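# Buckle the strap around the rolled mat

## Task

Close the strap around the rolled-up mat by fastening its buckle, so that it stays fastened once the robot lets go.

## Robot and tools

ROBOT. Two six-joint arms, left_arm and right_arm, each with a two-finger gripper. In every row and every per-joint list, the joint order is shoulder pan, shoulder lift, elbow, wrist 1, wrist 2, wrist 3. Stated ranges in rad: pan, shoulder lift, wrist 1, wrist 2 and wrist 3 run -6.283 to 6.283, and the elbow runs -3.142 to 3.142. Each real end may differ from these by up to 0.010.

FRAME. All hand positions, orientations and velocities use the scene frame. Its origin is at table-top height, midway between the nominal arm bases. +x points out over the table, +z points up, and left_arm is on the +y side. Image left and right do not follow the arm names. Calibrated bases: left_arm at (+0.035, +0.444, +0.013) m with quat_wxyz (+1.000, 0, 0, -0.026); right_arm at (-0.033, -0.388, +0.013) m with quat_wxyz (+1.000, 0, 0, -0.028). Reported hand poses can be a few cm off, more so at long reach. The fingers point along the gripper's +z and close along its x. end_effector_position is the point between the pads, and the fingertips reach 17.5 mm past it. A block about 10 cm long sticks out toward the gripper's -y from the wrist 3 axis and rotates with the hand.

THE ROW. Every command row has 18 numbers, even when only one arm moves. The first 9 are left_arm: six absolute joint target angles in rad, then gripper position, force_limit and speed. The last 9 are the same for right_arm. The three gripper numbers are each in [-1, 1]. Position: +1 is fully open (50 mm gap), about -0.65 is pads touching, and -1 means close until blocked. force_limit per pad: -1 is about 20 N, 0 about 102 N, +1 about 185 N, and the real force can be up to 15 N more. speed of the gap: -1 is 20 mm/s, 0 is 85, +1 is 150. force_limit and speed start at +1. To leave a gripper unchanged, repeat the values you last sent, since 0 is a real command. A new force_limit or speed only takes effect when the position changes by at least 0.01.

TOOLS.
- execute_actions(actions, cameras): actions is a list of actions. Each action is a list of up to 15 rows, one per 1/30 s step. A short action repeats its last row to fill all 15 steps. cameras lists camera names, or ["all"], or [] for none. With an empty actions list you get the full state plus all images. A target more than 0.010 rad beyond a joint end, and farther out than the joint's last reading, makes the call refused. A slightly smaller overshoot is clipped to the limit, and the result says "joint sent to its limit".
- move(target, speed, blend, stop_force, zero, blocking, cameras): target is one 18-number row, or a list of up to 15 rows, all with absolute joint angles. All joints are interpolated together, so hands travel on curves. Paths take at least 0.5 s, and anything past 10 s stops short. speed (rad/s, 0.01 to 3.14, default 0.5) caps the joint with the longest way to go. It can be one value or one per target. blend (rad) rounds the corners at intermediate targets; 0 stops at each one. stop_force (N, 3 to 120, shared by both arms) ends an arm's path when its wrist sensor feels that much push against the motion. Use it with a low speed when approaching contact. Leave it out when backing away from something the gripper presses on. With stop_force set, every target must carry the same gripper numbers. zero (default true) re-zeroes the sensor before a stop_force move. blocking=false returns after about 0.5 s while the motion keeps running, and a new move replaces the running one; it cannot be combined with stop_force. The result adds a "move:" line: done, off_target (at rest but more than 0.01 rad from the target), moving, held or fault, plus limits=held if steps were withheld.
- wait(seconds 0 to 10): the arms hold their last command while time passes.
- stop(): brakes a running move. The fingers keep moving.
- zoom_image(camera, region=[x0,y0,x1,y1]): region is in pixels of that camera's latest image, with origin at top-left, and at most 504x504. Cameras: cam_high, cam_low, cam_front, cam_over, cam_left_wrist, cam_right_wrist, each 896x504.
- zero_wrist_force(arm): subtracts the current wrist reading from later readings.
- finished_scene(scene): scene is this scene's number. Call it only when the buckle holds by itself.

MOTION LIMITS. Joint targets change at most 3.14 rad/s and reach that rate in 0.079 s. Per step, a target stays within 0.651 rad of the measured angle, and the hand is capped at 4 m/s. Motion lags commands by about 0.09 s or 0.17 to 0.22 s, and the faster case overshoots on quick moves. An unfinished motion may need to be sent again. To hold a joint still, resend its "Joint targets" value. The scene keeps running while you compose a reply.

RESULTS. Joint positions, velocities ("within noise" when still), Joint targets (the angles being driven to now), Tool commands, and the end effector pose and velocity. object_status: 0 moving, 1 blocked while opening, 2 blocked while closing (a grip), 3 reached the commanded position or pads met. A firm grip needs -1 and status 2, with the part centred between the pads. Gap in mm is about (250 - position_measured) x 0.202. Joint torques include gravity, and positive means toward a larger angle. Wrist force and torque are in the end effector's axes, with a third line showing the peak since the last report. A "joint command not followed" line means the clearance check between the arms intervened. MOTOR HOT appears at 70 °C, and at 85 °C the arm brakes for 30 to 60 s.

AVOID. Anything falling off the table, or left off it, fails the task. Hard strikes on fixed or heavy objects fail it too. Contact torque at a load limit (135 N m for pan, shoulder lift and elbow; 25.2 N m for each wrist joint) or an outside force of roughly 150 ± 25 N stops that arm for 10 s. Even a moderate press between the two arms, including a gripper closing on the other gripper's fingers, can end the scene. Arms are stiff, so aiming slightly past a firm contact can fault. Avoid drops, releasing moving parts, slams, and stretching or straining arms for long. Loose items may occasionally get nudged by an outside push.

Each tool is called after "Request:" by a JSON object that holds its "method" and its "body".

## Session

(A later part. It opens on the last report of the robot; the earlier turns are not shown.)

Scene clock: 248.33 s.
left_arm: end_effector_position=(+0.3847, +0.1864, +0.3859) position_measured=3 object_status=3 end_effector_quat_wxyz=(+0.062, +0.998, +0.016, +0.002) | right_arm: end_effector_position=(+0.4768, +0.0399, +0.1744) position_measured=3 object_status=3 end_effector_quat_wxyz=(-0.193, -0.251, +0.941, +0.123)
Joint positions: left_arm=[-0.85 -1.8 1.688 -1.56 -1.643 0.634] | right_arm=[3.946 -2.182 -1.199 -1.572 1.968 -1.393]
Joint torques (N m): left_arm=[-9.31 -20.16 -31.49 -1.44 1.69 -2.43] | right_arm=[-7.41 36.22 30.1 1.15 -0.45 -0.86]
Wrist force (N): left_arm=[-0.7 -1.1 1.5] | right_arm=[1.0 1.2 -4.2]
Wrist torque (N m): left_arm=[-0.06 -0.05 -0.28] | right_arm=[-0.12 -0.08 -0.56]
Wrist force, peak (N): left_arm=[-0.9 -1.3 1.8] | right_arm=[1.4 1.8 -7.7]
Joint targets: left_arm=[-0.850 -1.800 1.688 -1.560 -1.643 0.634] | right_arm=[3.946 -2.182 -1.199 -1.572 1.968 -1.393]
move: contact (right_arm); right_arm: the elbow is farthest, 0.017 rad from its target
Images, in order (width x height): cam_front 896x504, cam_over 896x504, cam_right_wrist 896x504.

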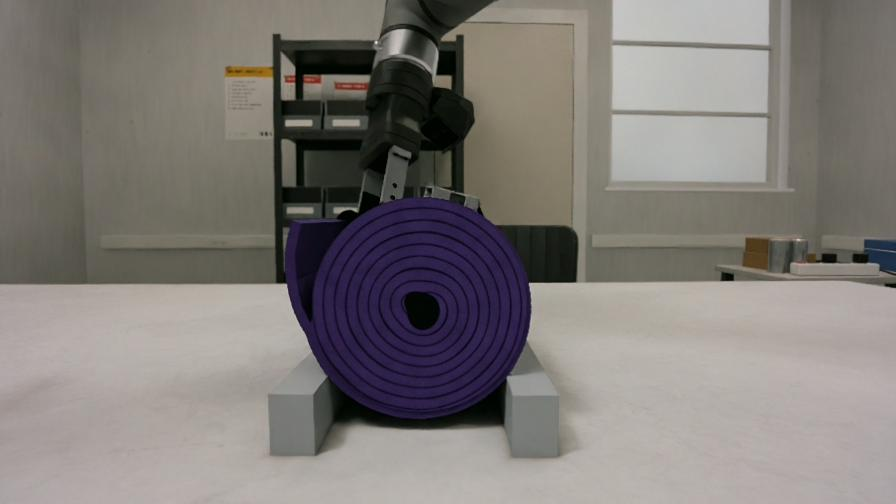

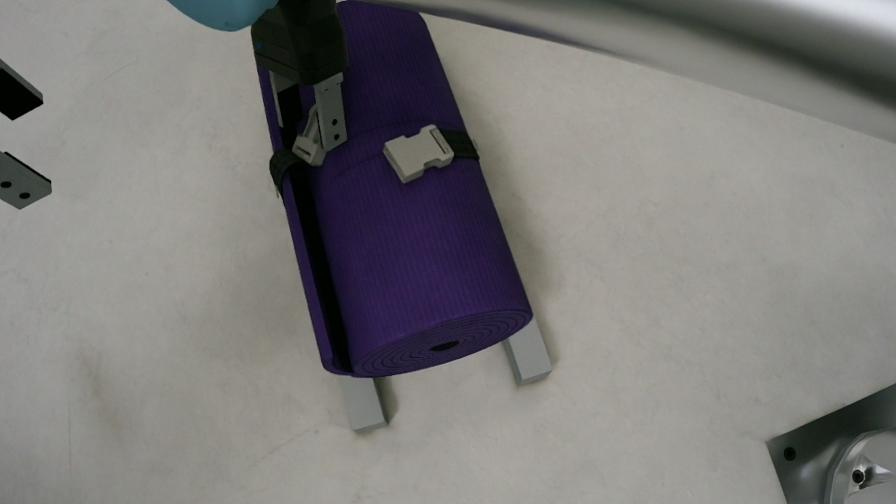

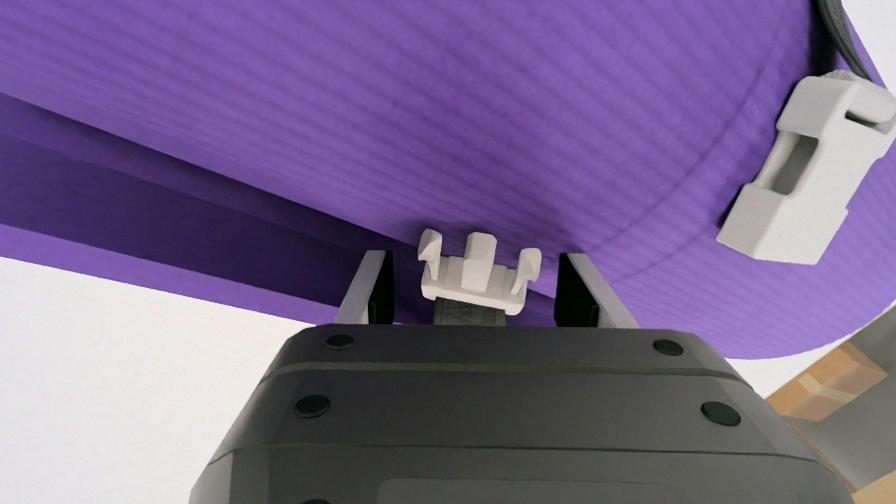

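Request:
{"method": "move", "body": {"target": [[-0.75,-1.90,1.688,-1.46,-1.643,0.634,1,0,-1,3.9156,-2.1955,-1.1065,-1.6655,1.9605,-1.4245,1,0,-1],[-0.75,-1.90,1.688,-1.46,-1.643,0.634,1,0,-1,4.0066,-2.3359,-0.8426,-1.9636,1.7663,-1.2843,1,0,-1]], "speed": 0.15, "cameras": ["cam_front","cam_over","cam_right_wrist"]}}

Request:
{"method": "zoom_image", "body": {"camera": "cam_right_wrist", "region": [350, 190, 600, 340]}}

Request:
{"method": "zoom_image", "body": {"camera": "cam_over", "region": [240, 20, 400, 200]}}

Scene clock: 274.43 s.
left_arm: end_effector_position=(+0.3758, +0.2564, +0.4129) position_measured=3 object_status=3 end_effector_quat_wxyz=(+0.062, +0.996, +0.065, +0.005) | right_arm: end_effector_position=(+0.4901, +0.0403, +0.1946) position_measured=3 object_status=3 end_effector_quat_wxyz=(-0.231, -0.231, +0.945, -0.029)
Joint positions: left_arm=[-0.75 -1.9 1.688 -1.46 -1.643 0.634] | right_arm=[4.007 -2.336 -0.843 -1.964 1.766 -1.284]
Joint torques (N m): left_arm=[-9.06 -14.22 -21.69 -3.25 1.56 -2.07] | right_arm=[-7.3 64.26 14.24 3.02 2.87 -1.31]
Wrist force (N): left_arm=[-1.0 -1.2 1.3] | right_arm=[1.4 -0.8 -0.3]
Wrist torque (N m): left_arm=[-0.10 -0.01 -0.27] | right_arm=[-0.20 -0.14 -0.48]
Wrist force, peak (N): left_arm=[-1.0 -3.1 0.4] | right_arm=[1.3 1.7 -5.3]
Joint targets: left_arm=[-0.750 -1.900 1.688 -1.460 -1.643 0.634] | right_arm=[4.007 -2.336 -0.843 -1.964 1.766 -1.284]
move: done
Images, in order (width x height): cam_front 896x504, cam_over 896x504, cam_right_wrist 896x504.

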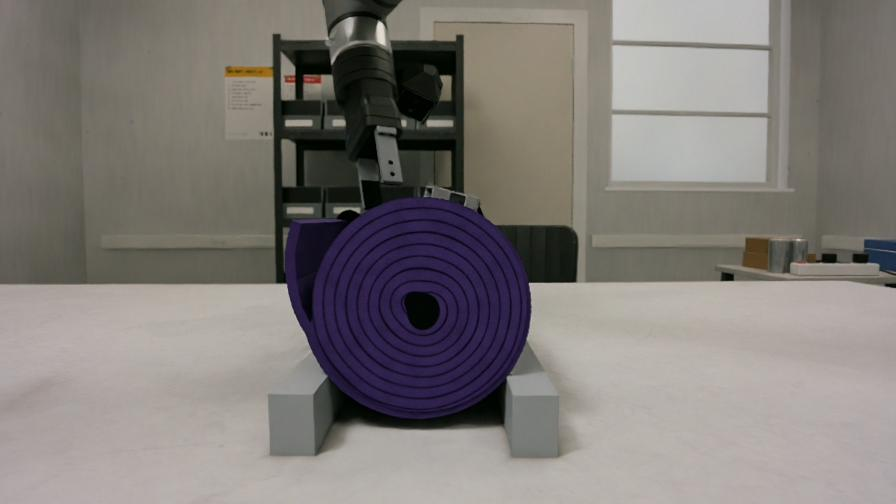

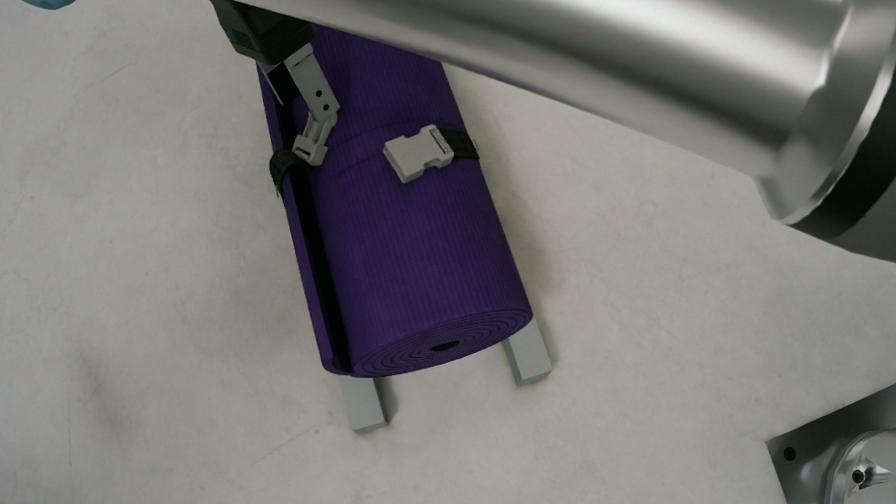

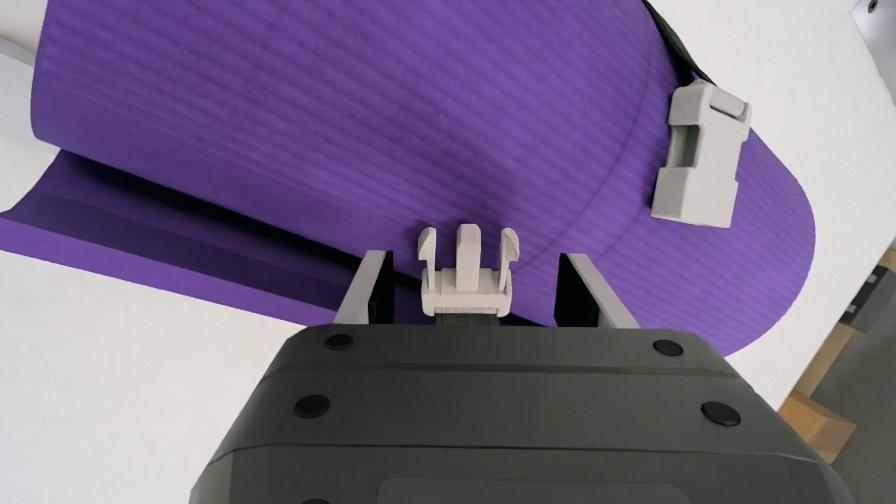

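Scaled by 2.016.

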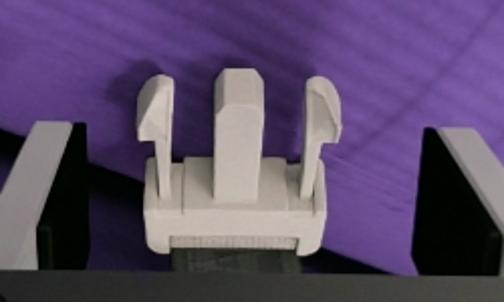

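Scaled by 2.800.

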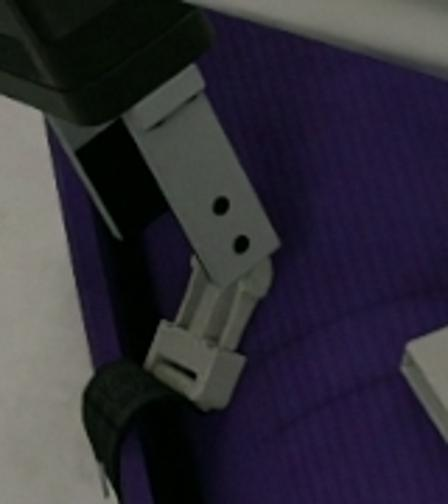

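Request:
{"method": "move", "body": {"target": [-0.75,-1.90,1.688,-1.46,-1.643,0.634,1,0,-1,4.0157,-2.2973,-0.9901,-1.8532,1.770,-1.276,1,0,-1], "speed": 0.03, "stop_force": 7, "cameras": ["cam_front","cam_over","cam_right_wrist"]}}

Request:
{"method": "zoom_image", "body": {"camera": "cam_right_wrist", "region": [350, 190, 600, 340]}}

Request:
{"method": "zoom_image", "body": {"camera": "cam_over", "region": [240, 20, 400, 200]}}

Scene clock: 284.37 s.
left_arm: end_effector_position=(+0.3758, +0.2564, +0.4129) position_measured=3 object_status=3 end_effector_quat_wxyz=(+0.062, +0.996, +0.065, +0.005) | right_arm: end_effector_position=(+0.4822, +0.0375, +0.1775) position_measured=3 object_status=3 end_effector_quat_wxyz=(-0.231, -0.231, +0.945, -0.029)
Joint positions: left_arm=[-0.75 -1.9 1.688 -1.46 -1.643 0.634] | right_arm=[4.012 -2.315 -0.924 -1.903 1.768 -1.28]
Joint torques (N m): left_arm=[-9.42 -13.13 -21.38 -1.57 1.37 -2.17] | right_arm=[-6.94 39.1 28.58 0.96 -0.14 -0.65]
Wrist force (N): left_arm=[-0.8 -1.3 1.4] | right_arm=[0.5 1.4 -6.4]
Wrist torque (N m): left_arm=[-0.10 -0.02 -0.28] | right_arm=[-0.04 -0.35 -0.53]
Wrist force, peak (N): left_arm=[-1.1 -1.4 1.6] | right_arm=[1.7 2.1 -10.2]
Joint targets: left_arm=[-0.750 -1.900 1.688 -1.460 -1.643 0.634] | right_arm=[4.012 -2.315 -0.924 -1.903 1.768 -1.280]
move: contact (right_arm); right_arm: the elbow is farthest, 0.066 rad from its target
Images, in order (width x height): cam_front 896x504, cam_over 896x504, cam_right_wrist 896x504.

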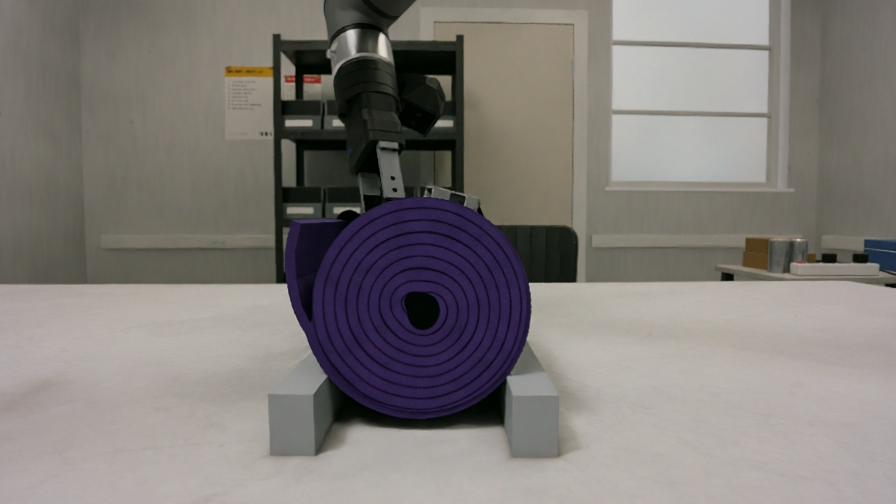

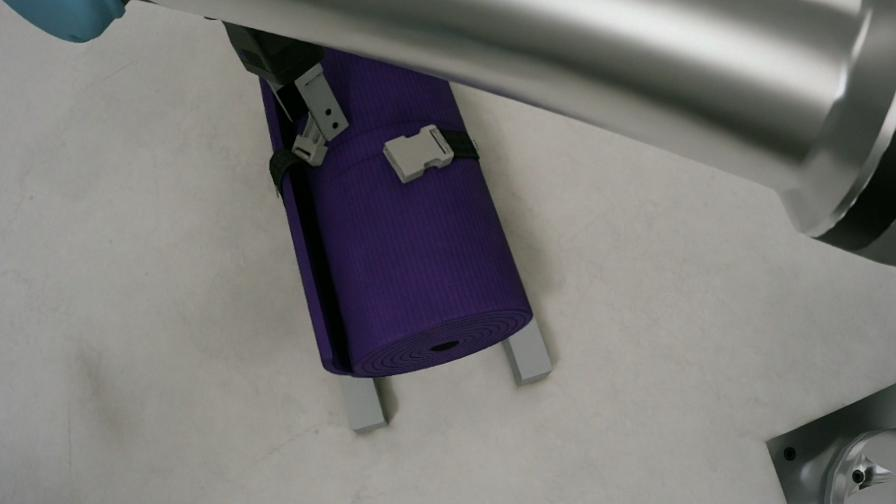

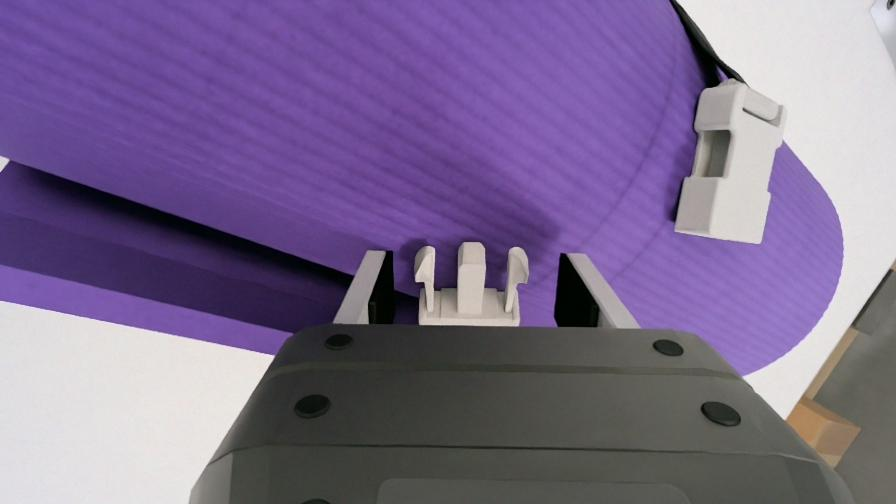

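Scaled by 2.016.

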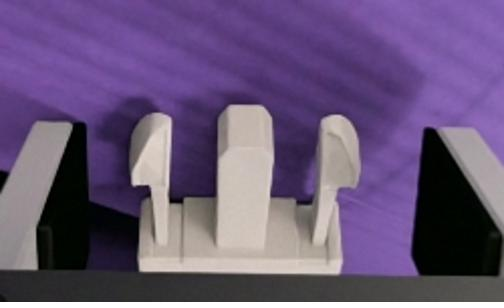

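Scaled by 2.800.

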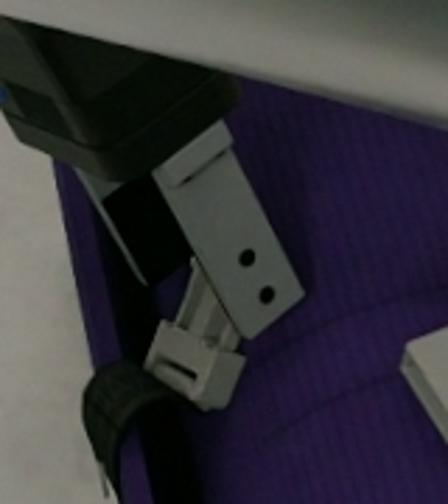

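Request:
{"method": "move", "body": {"target": [-0.75,-1.90,1.688,-1.46,-1.643,0.634,1,0,-1,4.012,-2.315,-0.924,-1.903,1.768,-1.280,-1,-0.7,-1], "speed": 0.03, "cameras": ["cam_front","cam_over","cam_right_wrist"]}}

Request:
{"method": "zoom_image", "body": {"camera": "cam_right_wrist", "region": [350, 190, 600, 340]}}

Request:
{"method": "zoom_image", "body": {"camera": "cam_over", "region": [240, 20, 400, 200]}}

Scene clock: 303.40 s.
left_arm: end_effector_position=(+0.3758, +0.2564, +0.4129) position_measured=3 object_status=3 end_effector_quat_wxyz=(+0.062, +0.996, +0.065, +0.005) | right_arm: end_effector_position=(+0.4820, +0.0375, +0.1772) position_measured=133 object_status=2 end_effector_quat_wxyz=(-0.231, -0.231, +0.945, -0.029)
Joint positions: left_arm=[-0.75 -1.9 1.688 -1.46 -1.643 0.634] | right_arm=[4.012 -2.315 -0.924 -1.903 1.768 -1.28]
Joint torques (N m): left_arm=[-8.09 -13.54 -20.52 -1.69 1.47 -2.24] | right_arm=[4.22 61.18 11.47 -0.6 -2.66 1.07]
Wrist force (N): left_arm=[-0.7 -1.3 1.6] | right_arm=[-2.0 3.0 -4.1]
Wrist torque (N m): left_arm=[-0.11 -0.03 -0.28] | right_arm=[-0.07 -0.23 -0.56]
Wrist force, peak (N): left_arm=[-1.1 -1.4 1.6] | right_arm=[-2.5 5.6 -7.0]
Joint targets: left_arm=[-0.750 -1.900 1.688 -1.460 -1.643 0.634] | right_arm=[4.012 -2.315 -0.924 -1.903 1.768 -1.280]
move: done
Images, in order (width x height): cam_front 896x504, cam_over 896x504, cam_right_wrist 896x504.

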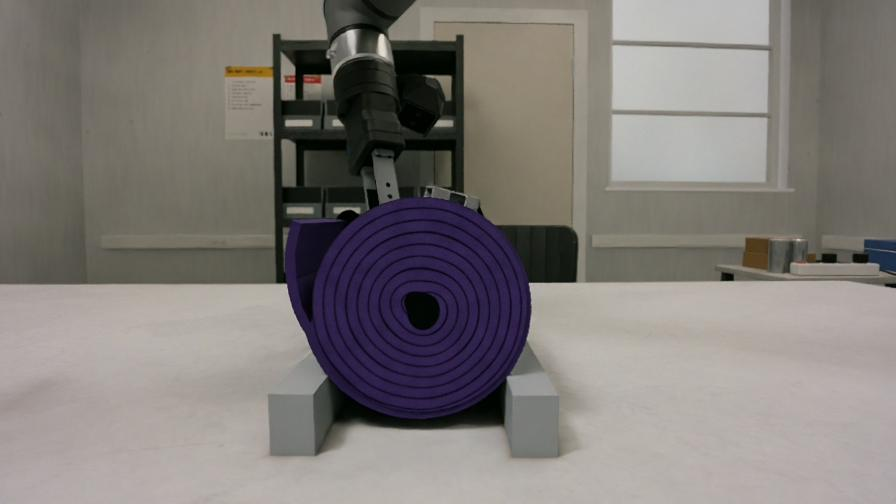

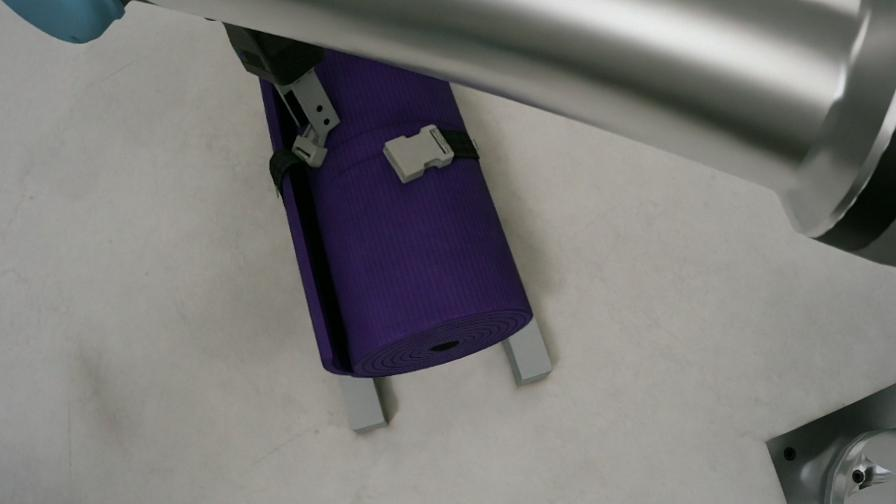

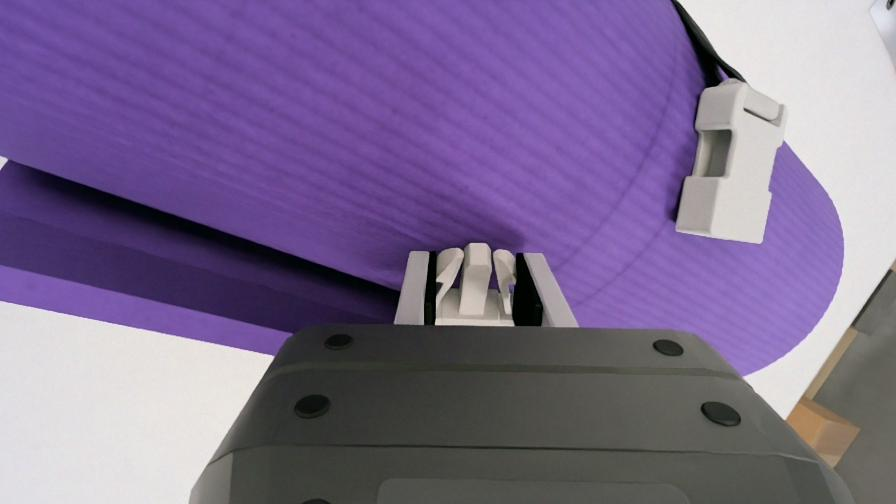

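Scaled by 2.016.

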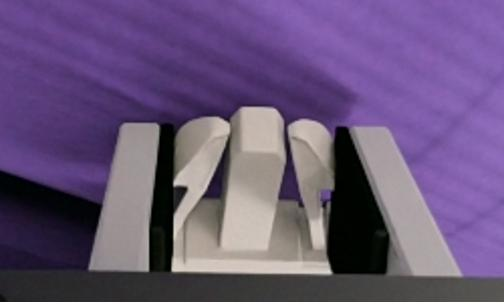

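Scaled by 2.800.

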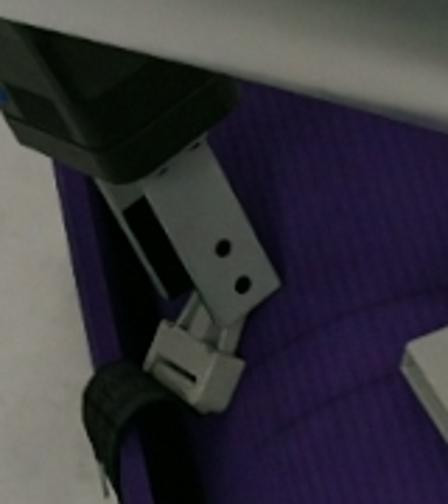

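Request:
{"method": "move", "body": {"target": [-0.75,-1.90,1.688,-1.46,-1.643,0.634,1,0,-1,4.0090,-2.2525,-0.9576,-1.9316,1.7674,-1.2821,-1,-0.7,-1], "speed": 0.05, "stop_force": 25, "cameras": ["cam_front","cam_over","cam_right_wrist"]}}

Request:
{"method": "zoom_image", "body": {"camera": "cam_right_wrist", "region": [350, 190, 600, 340]}}

Scene clock: 323.37 s.
left_arm: end_effector_position=(+0.3758, +0.2564, +0.4129) position_measured=3 object_status=3 end_effector_quat_wxyz=(+0.062, +0.996, +0.065, +0.005) | right_arm: end_effector_position=(+0.4702, +0.0220, +0.2058) position_measured=133 object_status=2 end_effector_quat_wxyz=(-0.231, -0.231, +0.945, -0.029)
Joint positions: left_arm=[-0.75 -1.9 1.688 -1.46 -1.643 0.634] | right_arm=[4.009 -2.252 -0.958 -1.932 1.767 -1.282]
Joint torques (N m): left_arm=[-8.56 -13.29 -20.55 -1.56 1.38 -2.47] | right_arm=[-1.06 40.25 31.97 3.09 -2.1 -0.27]
Wrist force (N): left_arm=[-0.9 -1.2 1.6] | right_arm=[1.0 -0.5 -0.3]
Wrist torque (N m): left_arm=[-0.09 -0.02 -0.28] | right_arm=[-0.18 -0.16 -0.38]
Wrist force, peak (N): left_arm=[-1.0 -1.4 1.6] | right_arm=[-0.9 3.6 -5.0]
Joint targets: left_arm=[-0.750 -1.900 1.688 -1.460 -1.643 0.634] | right_arm=[4.009 -2.253 -0.958 -1.932 1.767 -1.282]
move: done
Images, in order (width x height): cam_front 896x504, cam_over 896x504, cam_right_wrist 896x504.

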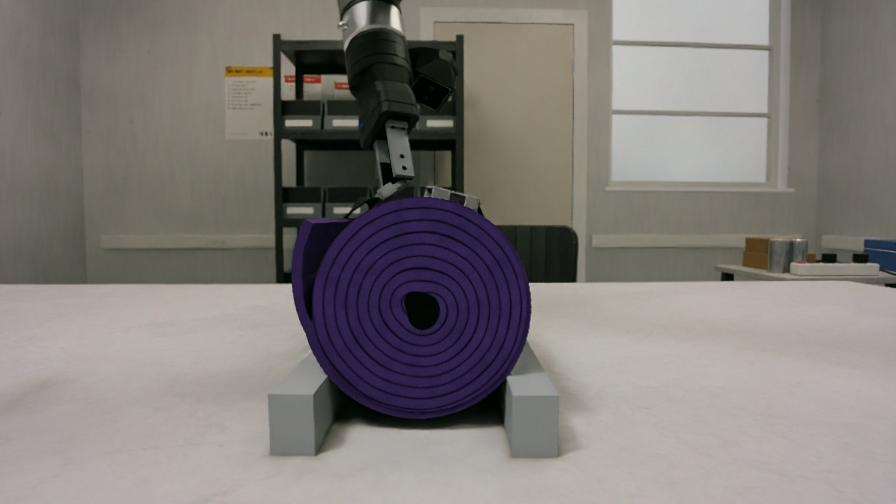

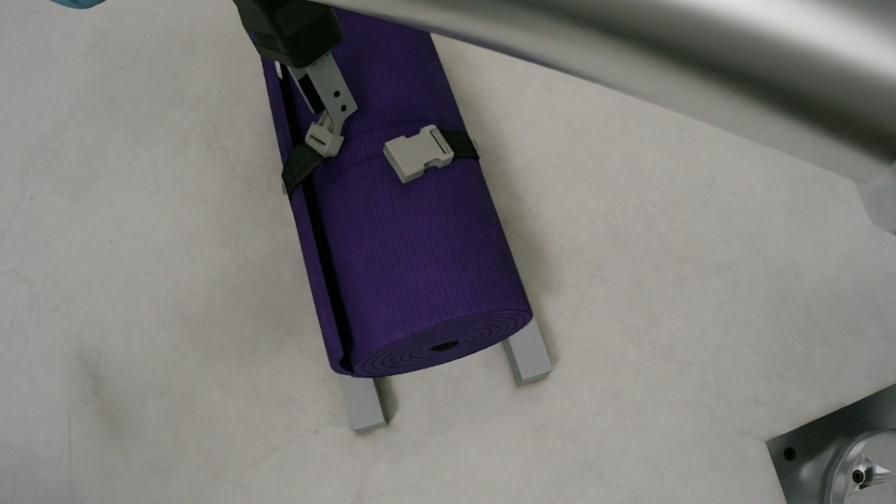

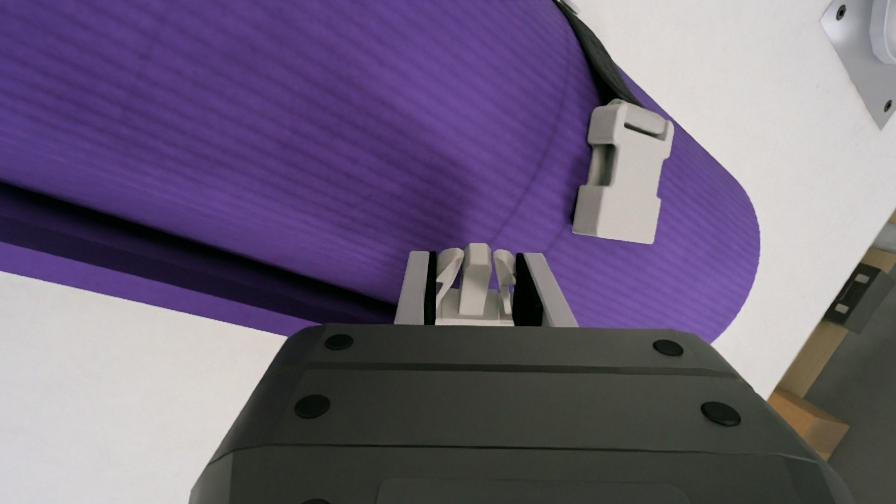

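Scaled by 2.016.

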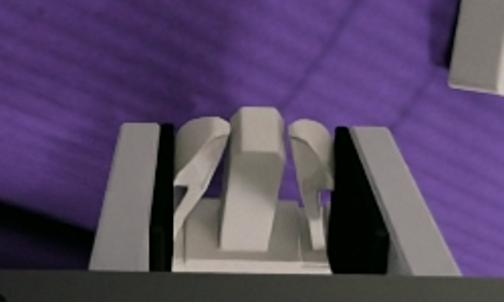

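Request:
{"method": "move", "body": {"target": [-0.75,-1.90,1.688,-1.46,-1.643,0.634,1,0,-1,3.9951,-1.7587,-1.8725,-0.6757,1.9124,-0.6630,-1,-0.7,-1], "speed": 0.15, "stop_force": 25, "cameras": ["cam_front","cam_over","cam_right_wrist","cam_left_wrist"]}}

Request:
{"method": "zoom_image", "body": {"camera": "cam_right_wrist", "region": [350, 190, 600, 340]}}

Request:
{"method": "zoom_image", "body": {"camera": "cam_front", "region": [310, 150, 510, 250]}}

Scene clock: 341.20 s.
left_arm: end_effector_position=(+0.3758, +0.2564, +0.4129) position_measured=3 object_status=3 end_effector_quat_wxyz=(+0.062, +0.996, +0.065, +0.005) | right_arm: end_effector_position=(+0.4287, +0.0185, +0.2233) position_measured=133 object_status=2 end_effector_quat_wxyz=(+0.005, +0.019, +0.966, +0.259)
Joint positions: left_arm=[-0.75 -1.9 1.688 -1.46 -1.643 0.634] | right_arm=[3.995 -1.759 -1.873 -0.676 1.912 -0.663]
Joint torques (N m): left_arm=[-7.36 -14.07 -20.31 -1.52 1.33 -2.56] | right_arm=[-2 20.9 31.98 5.48 -1.96 -1.4]
Wrist force (N): left_arm=[-1.0 -1.3 1.5] | right_arm=[0.4 -0.4 0.8]
Wrist torque (N m): left_arm=[-0.10 0.01 -0.27] | right_arm=[-0.08 -0.02 -0.50]
Wrist force, peak (N): left_arm=[-0.9 -1.4 1.7] | right_arm=[-0.1 -1.0 1.8]
Joint targets: left_arm=[-0.750 -1.900 1.688 -1.460 -1.643 0.634] | right_arm=[3.995 -1.759 -1.873 -0.676 1.912 -0.663]
move: done
Images, in order (width x height): cam_front 896x504, cam_over 896x504, cam_left_wrist 896x504, cam_right_wrist 896x504.

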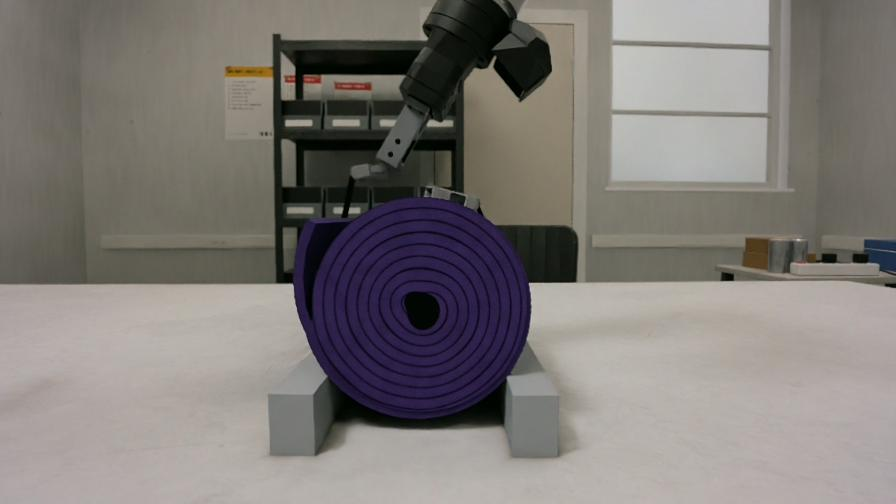

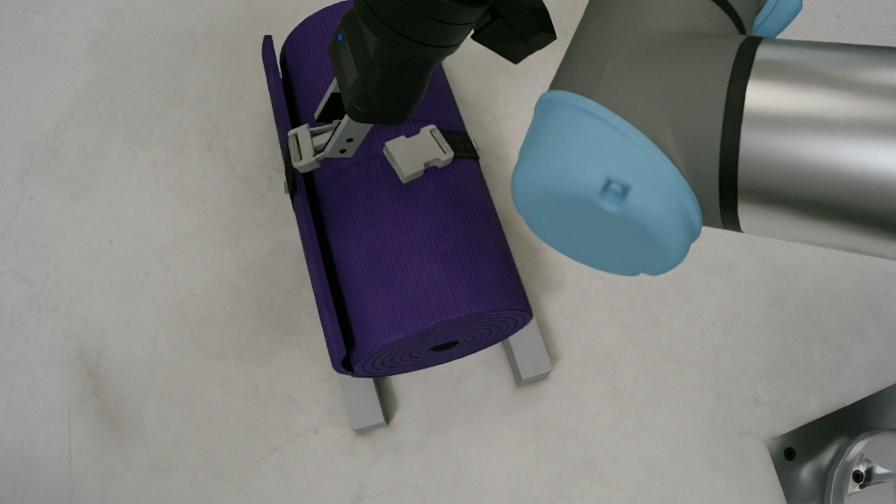

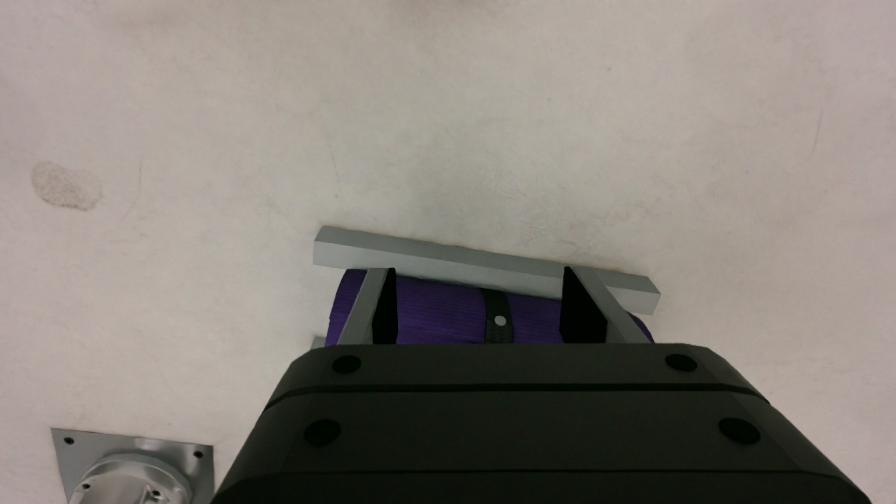

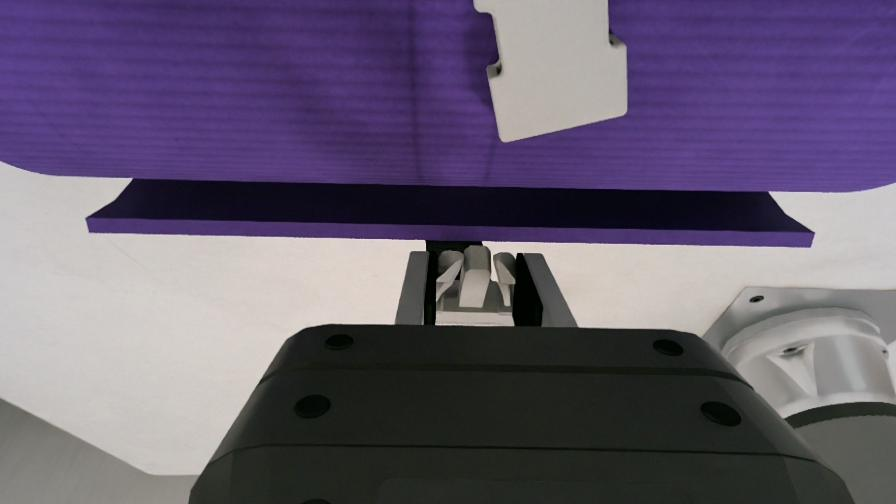

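Scaled by 2.016.

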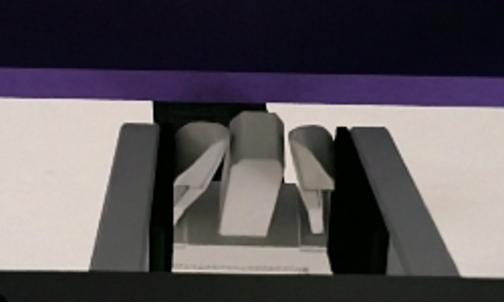

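Scaled by 2.520.

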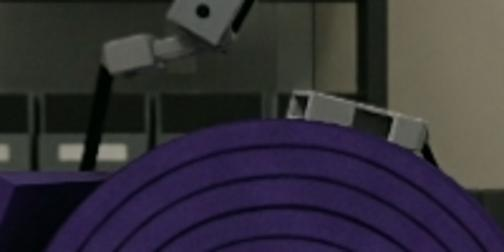

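Request:
{"method": "move", "body": {"target": [-0.7962,-1.6202,1.8898,-2.1247,-1.8326,0.7246,1,0,-1,3.9951,-1.7587,-1.8725,-0.6757,1.9124,-0.6630,-1,-0.7,-1], "speed": 0.3, "cameras": ["cam_front","cam_over","cam_right_wrist","cam_left_wrist"]}}

Request:
{"method": "zoom_image", "body": {"camera": "cam_left_wrist", "region": [350, 190, 600, 340]}}

Request:
{"method": "zoom_image", "body": {"camera": "cam_front", "region": [290, 90, 490, 230]}}

Scene clock: 360.43 s.
left_arm: end_effector_position=(+0.4307, +0.0952, +0.2829) position_measured=3 object_status=3 end_effector_quat_wxyz=(+0.191, +0.981, -0.020, -0.004) | right_arm: end_effector_position=(+0.4287, +0.0185, +0.2233) position_measured=133 object_status=2 end_effector_quat_wxyz=(+0.005, +0.019, +0.966, +0.259)
Joint positions: left_arm=[-0.796 -1.62 1.89 -2.125 -1.833 0.725] | right_arm=[3.995 -1.759 -1.872 -0.676 1.912 -0.663]
Joint torques (N m): left_arm=[9.16 -31.13 -32.03 -2.8 1.64 -2.62] | right_arm=[6.02 20.71 31.66 5.39 -1.89 -1.12]
Wrist force (N): left_arm=[-1.0 -2.0 1.8] | right_arm=[0.6 0.0 0.6]
Wrist torque (N m): left_arm=[-0.21 0.03 -0.34] | right_arm=[-0.04 -0.04 -0.50]
Wrist force, peak (N): left_arm=[-0.6 -1.9 3.1] | right_arm=[0.0 -1.0 1.8]
Joint targets: left_arm=[-0.796 -1.620 1.890 -2.125 -1.833 0.725] | right_arm=[3.995 -1.759 -1.873 -0.676 1.912 -0.663]
move: done
Images, in order (width x height): cam_front 896x504, cam_over 896x504, cam_left_wrist 896x504, cam_right_wrist 896x504.

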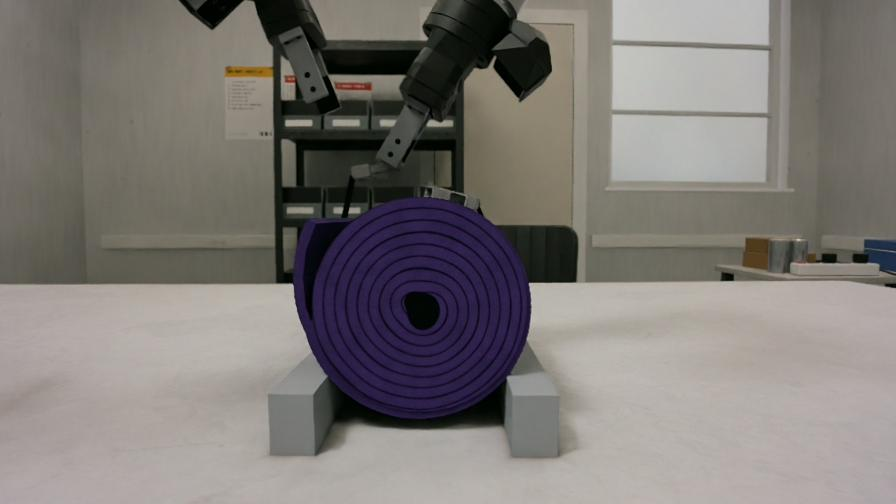

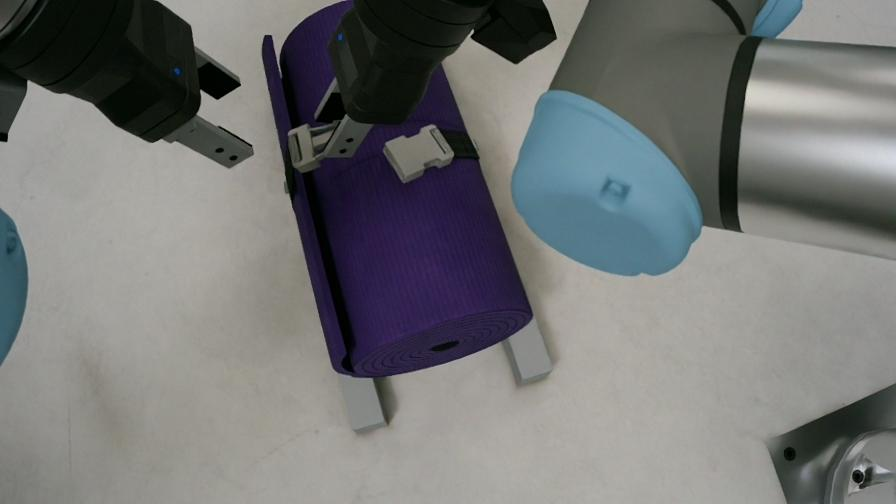

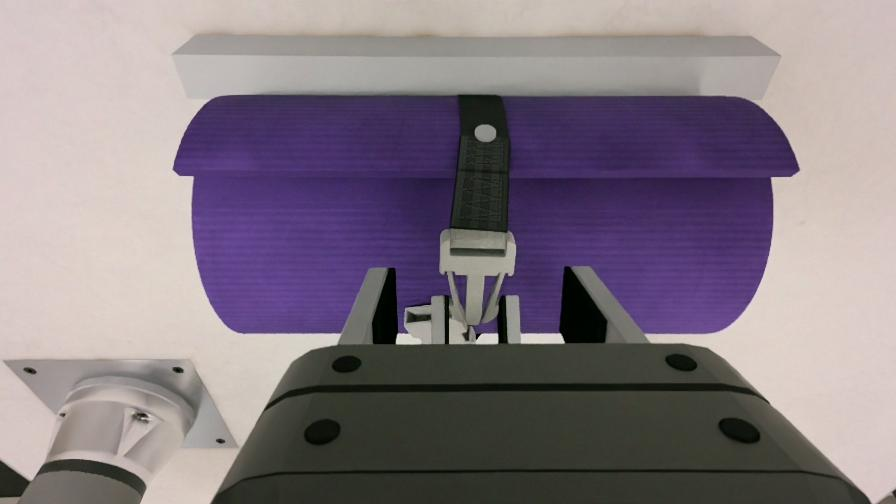

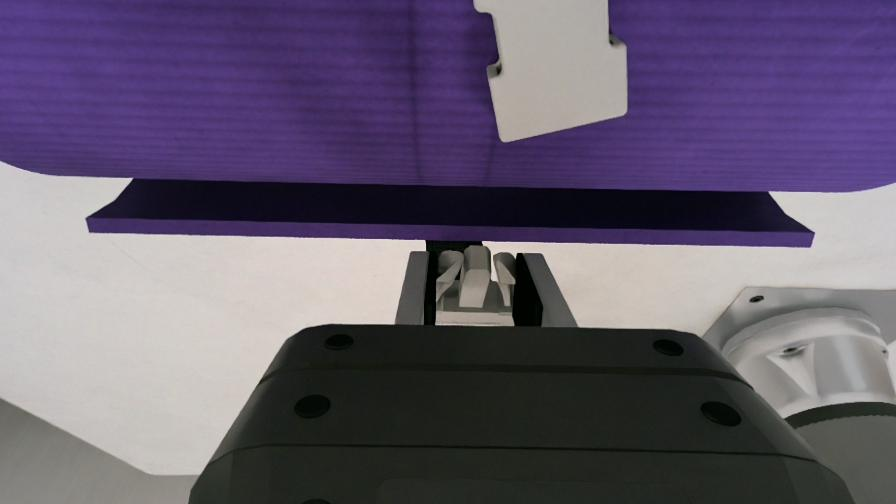

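Scaled by 2.016.

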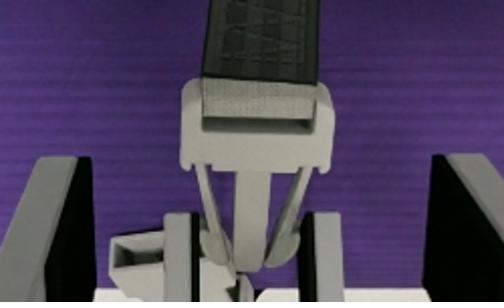

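Scaled by 2.520.

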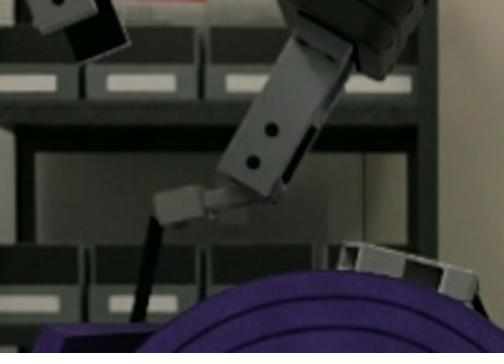

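Request:
{"method": "move", "body": {"target": [-0.8374,-1.518,1.9811,-2.3284,-1.8208,0.6840,1,0,-1,3.9951,-1.7587,-1.8725,-0.6757,1.9124,-0.6630,-1,-0.7,-1], "speed": 0.07, "stop_force": 8, "cameras": ["cam_front","cam_over","cam_right_wrist","cam_left_wrist"]}}

Request:
{"method": "zoom_image", "body": {"camera": "cam_left_wrist", "region": [350, 190, 600, 340]}}

Request:
{"method": "zoom_image", "body": {"camera": "cam_front", "region": [290, 90, 490, 230]}}

Scene clock: 372.50 s.
left_arm: end_effector_position=(+0.4302, +0.0666, +0.2131) position_measured=3 object_status=3 end_effector_quat_wxyz=(+0.191, +0.981, -0.020, -0.004) | right_arm: end_effector_position=(+0.4287, +0.0185, +0.2233) position_measured=133 object_status=2 end_effector_quat_wxyz=(+0.005, +0.019, +0.966, +0.259)
Joint positions: left_arm=[-0.837 -1.518 1.981 -2.328 -1.821 0.684] | right_arm=[3.995 -1.759 -1.872 -0.676 1.912 -0.663]
Joint torques (N m): left_arm=[10.8 -36.74 -30.26 -1 -1.4 2.44] | right_arm=[5.56 20.65 31.61 5.37 -1.79 -0.73]
Wrist force (N): left_arm=[-0.9 -2.2 1.9] | right_arm=[0.0 -0.7 1.5]
Wrist torque (N m): left_arm=[-0.23 0.02 -0.23] | right_arm=[-0.05 -0.03 -0.50]
Wrist force, peak (N): left_arm=[-1.0 -2.0 2.2] | right_arm=[0.0 -0.9 1.8]
Joint targets: left_arm=[-0.837 -1.518 1.981 -2.328 -1.821 0.684] | right_arm=[3.995 -1.759 -1.873 -0.676 1.912 -0.663]
move: done
Images, in order (width x height): cam_front 896x504, cam_over 896x504, cam_left_wrist 896x504, cam_right_wrist 896x504.

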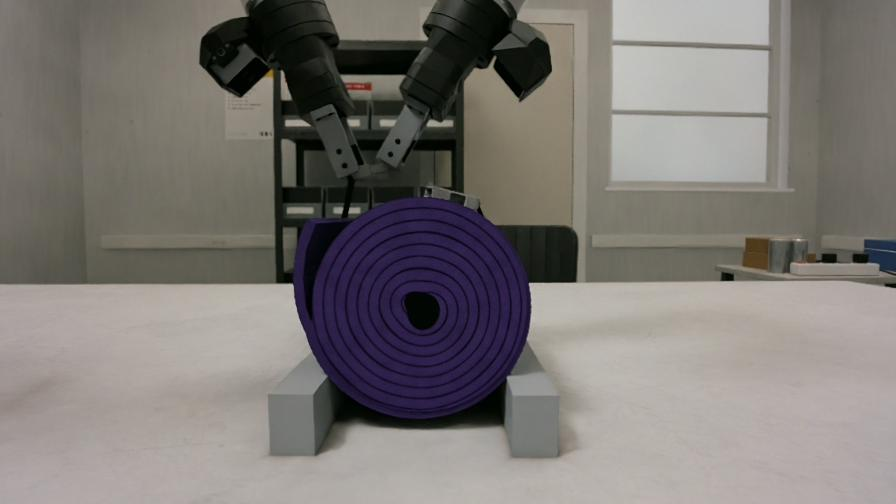

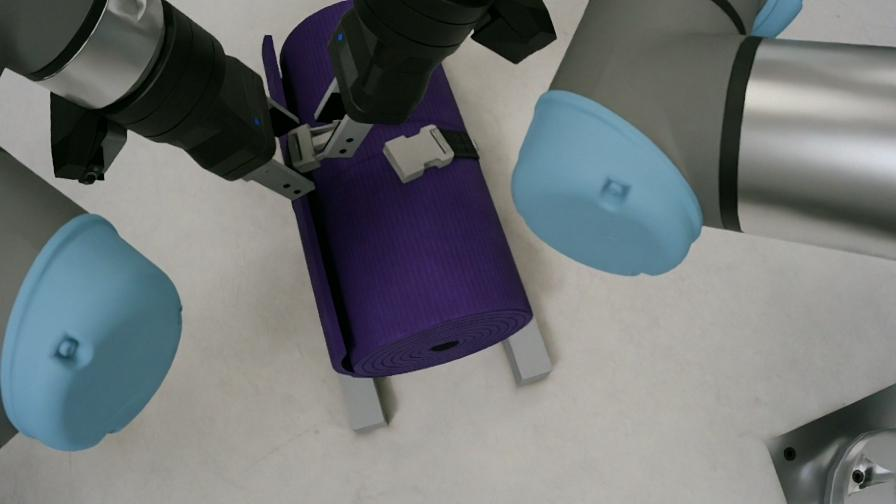

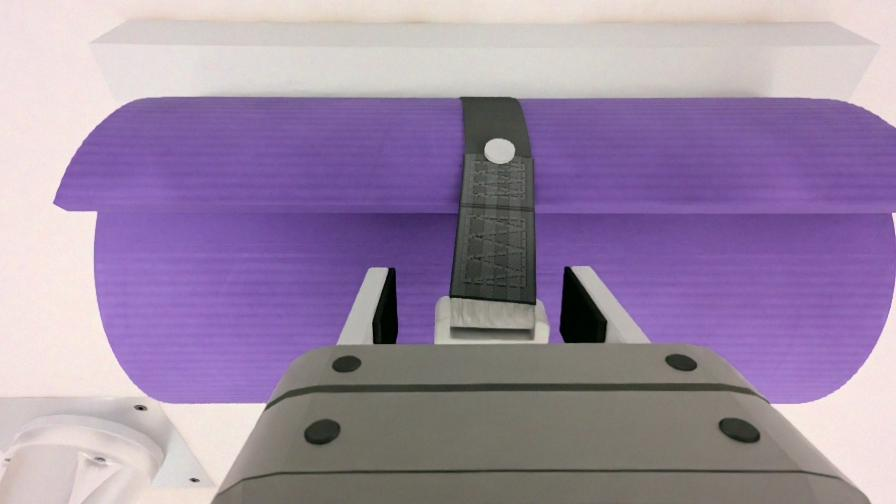

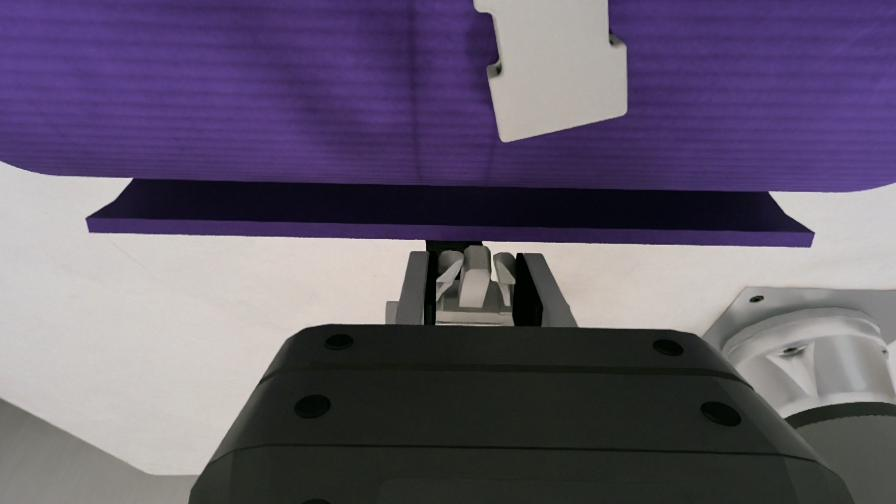

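Scaled by 2.016.

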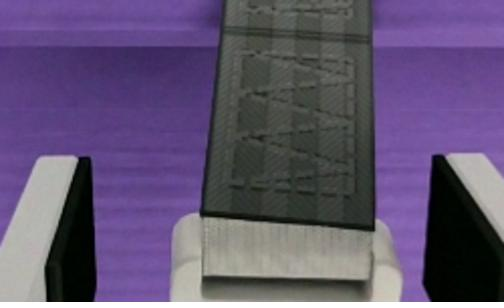

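Scaled by 2.520.

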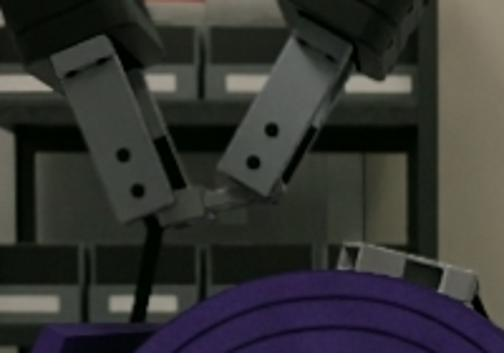

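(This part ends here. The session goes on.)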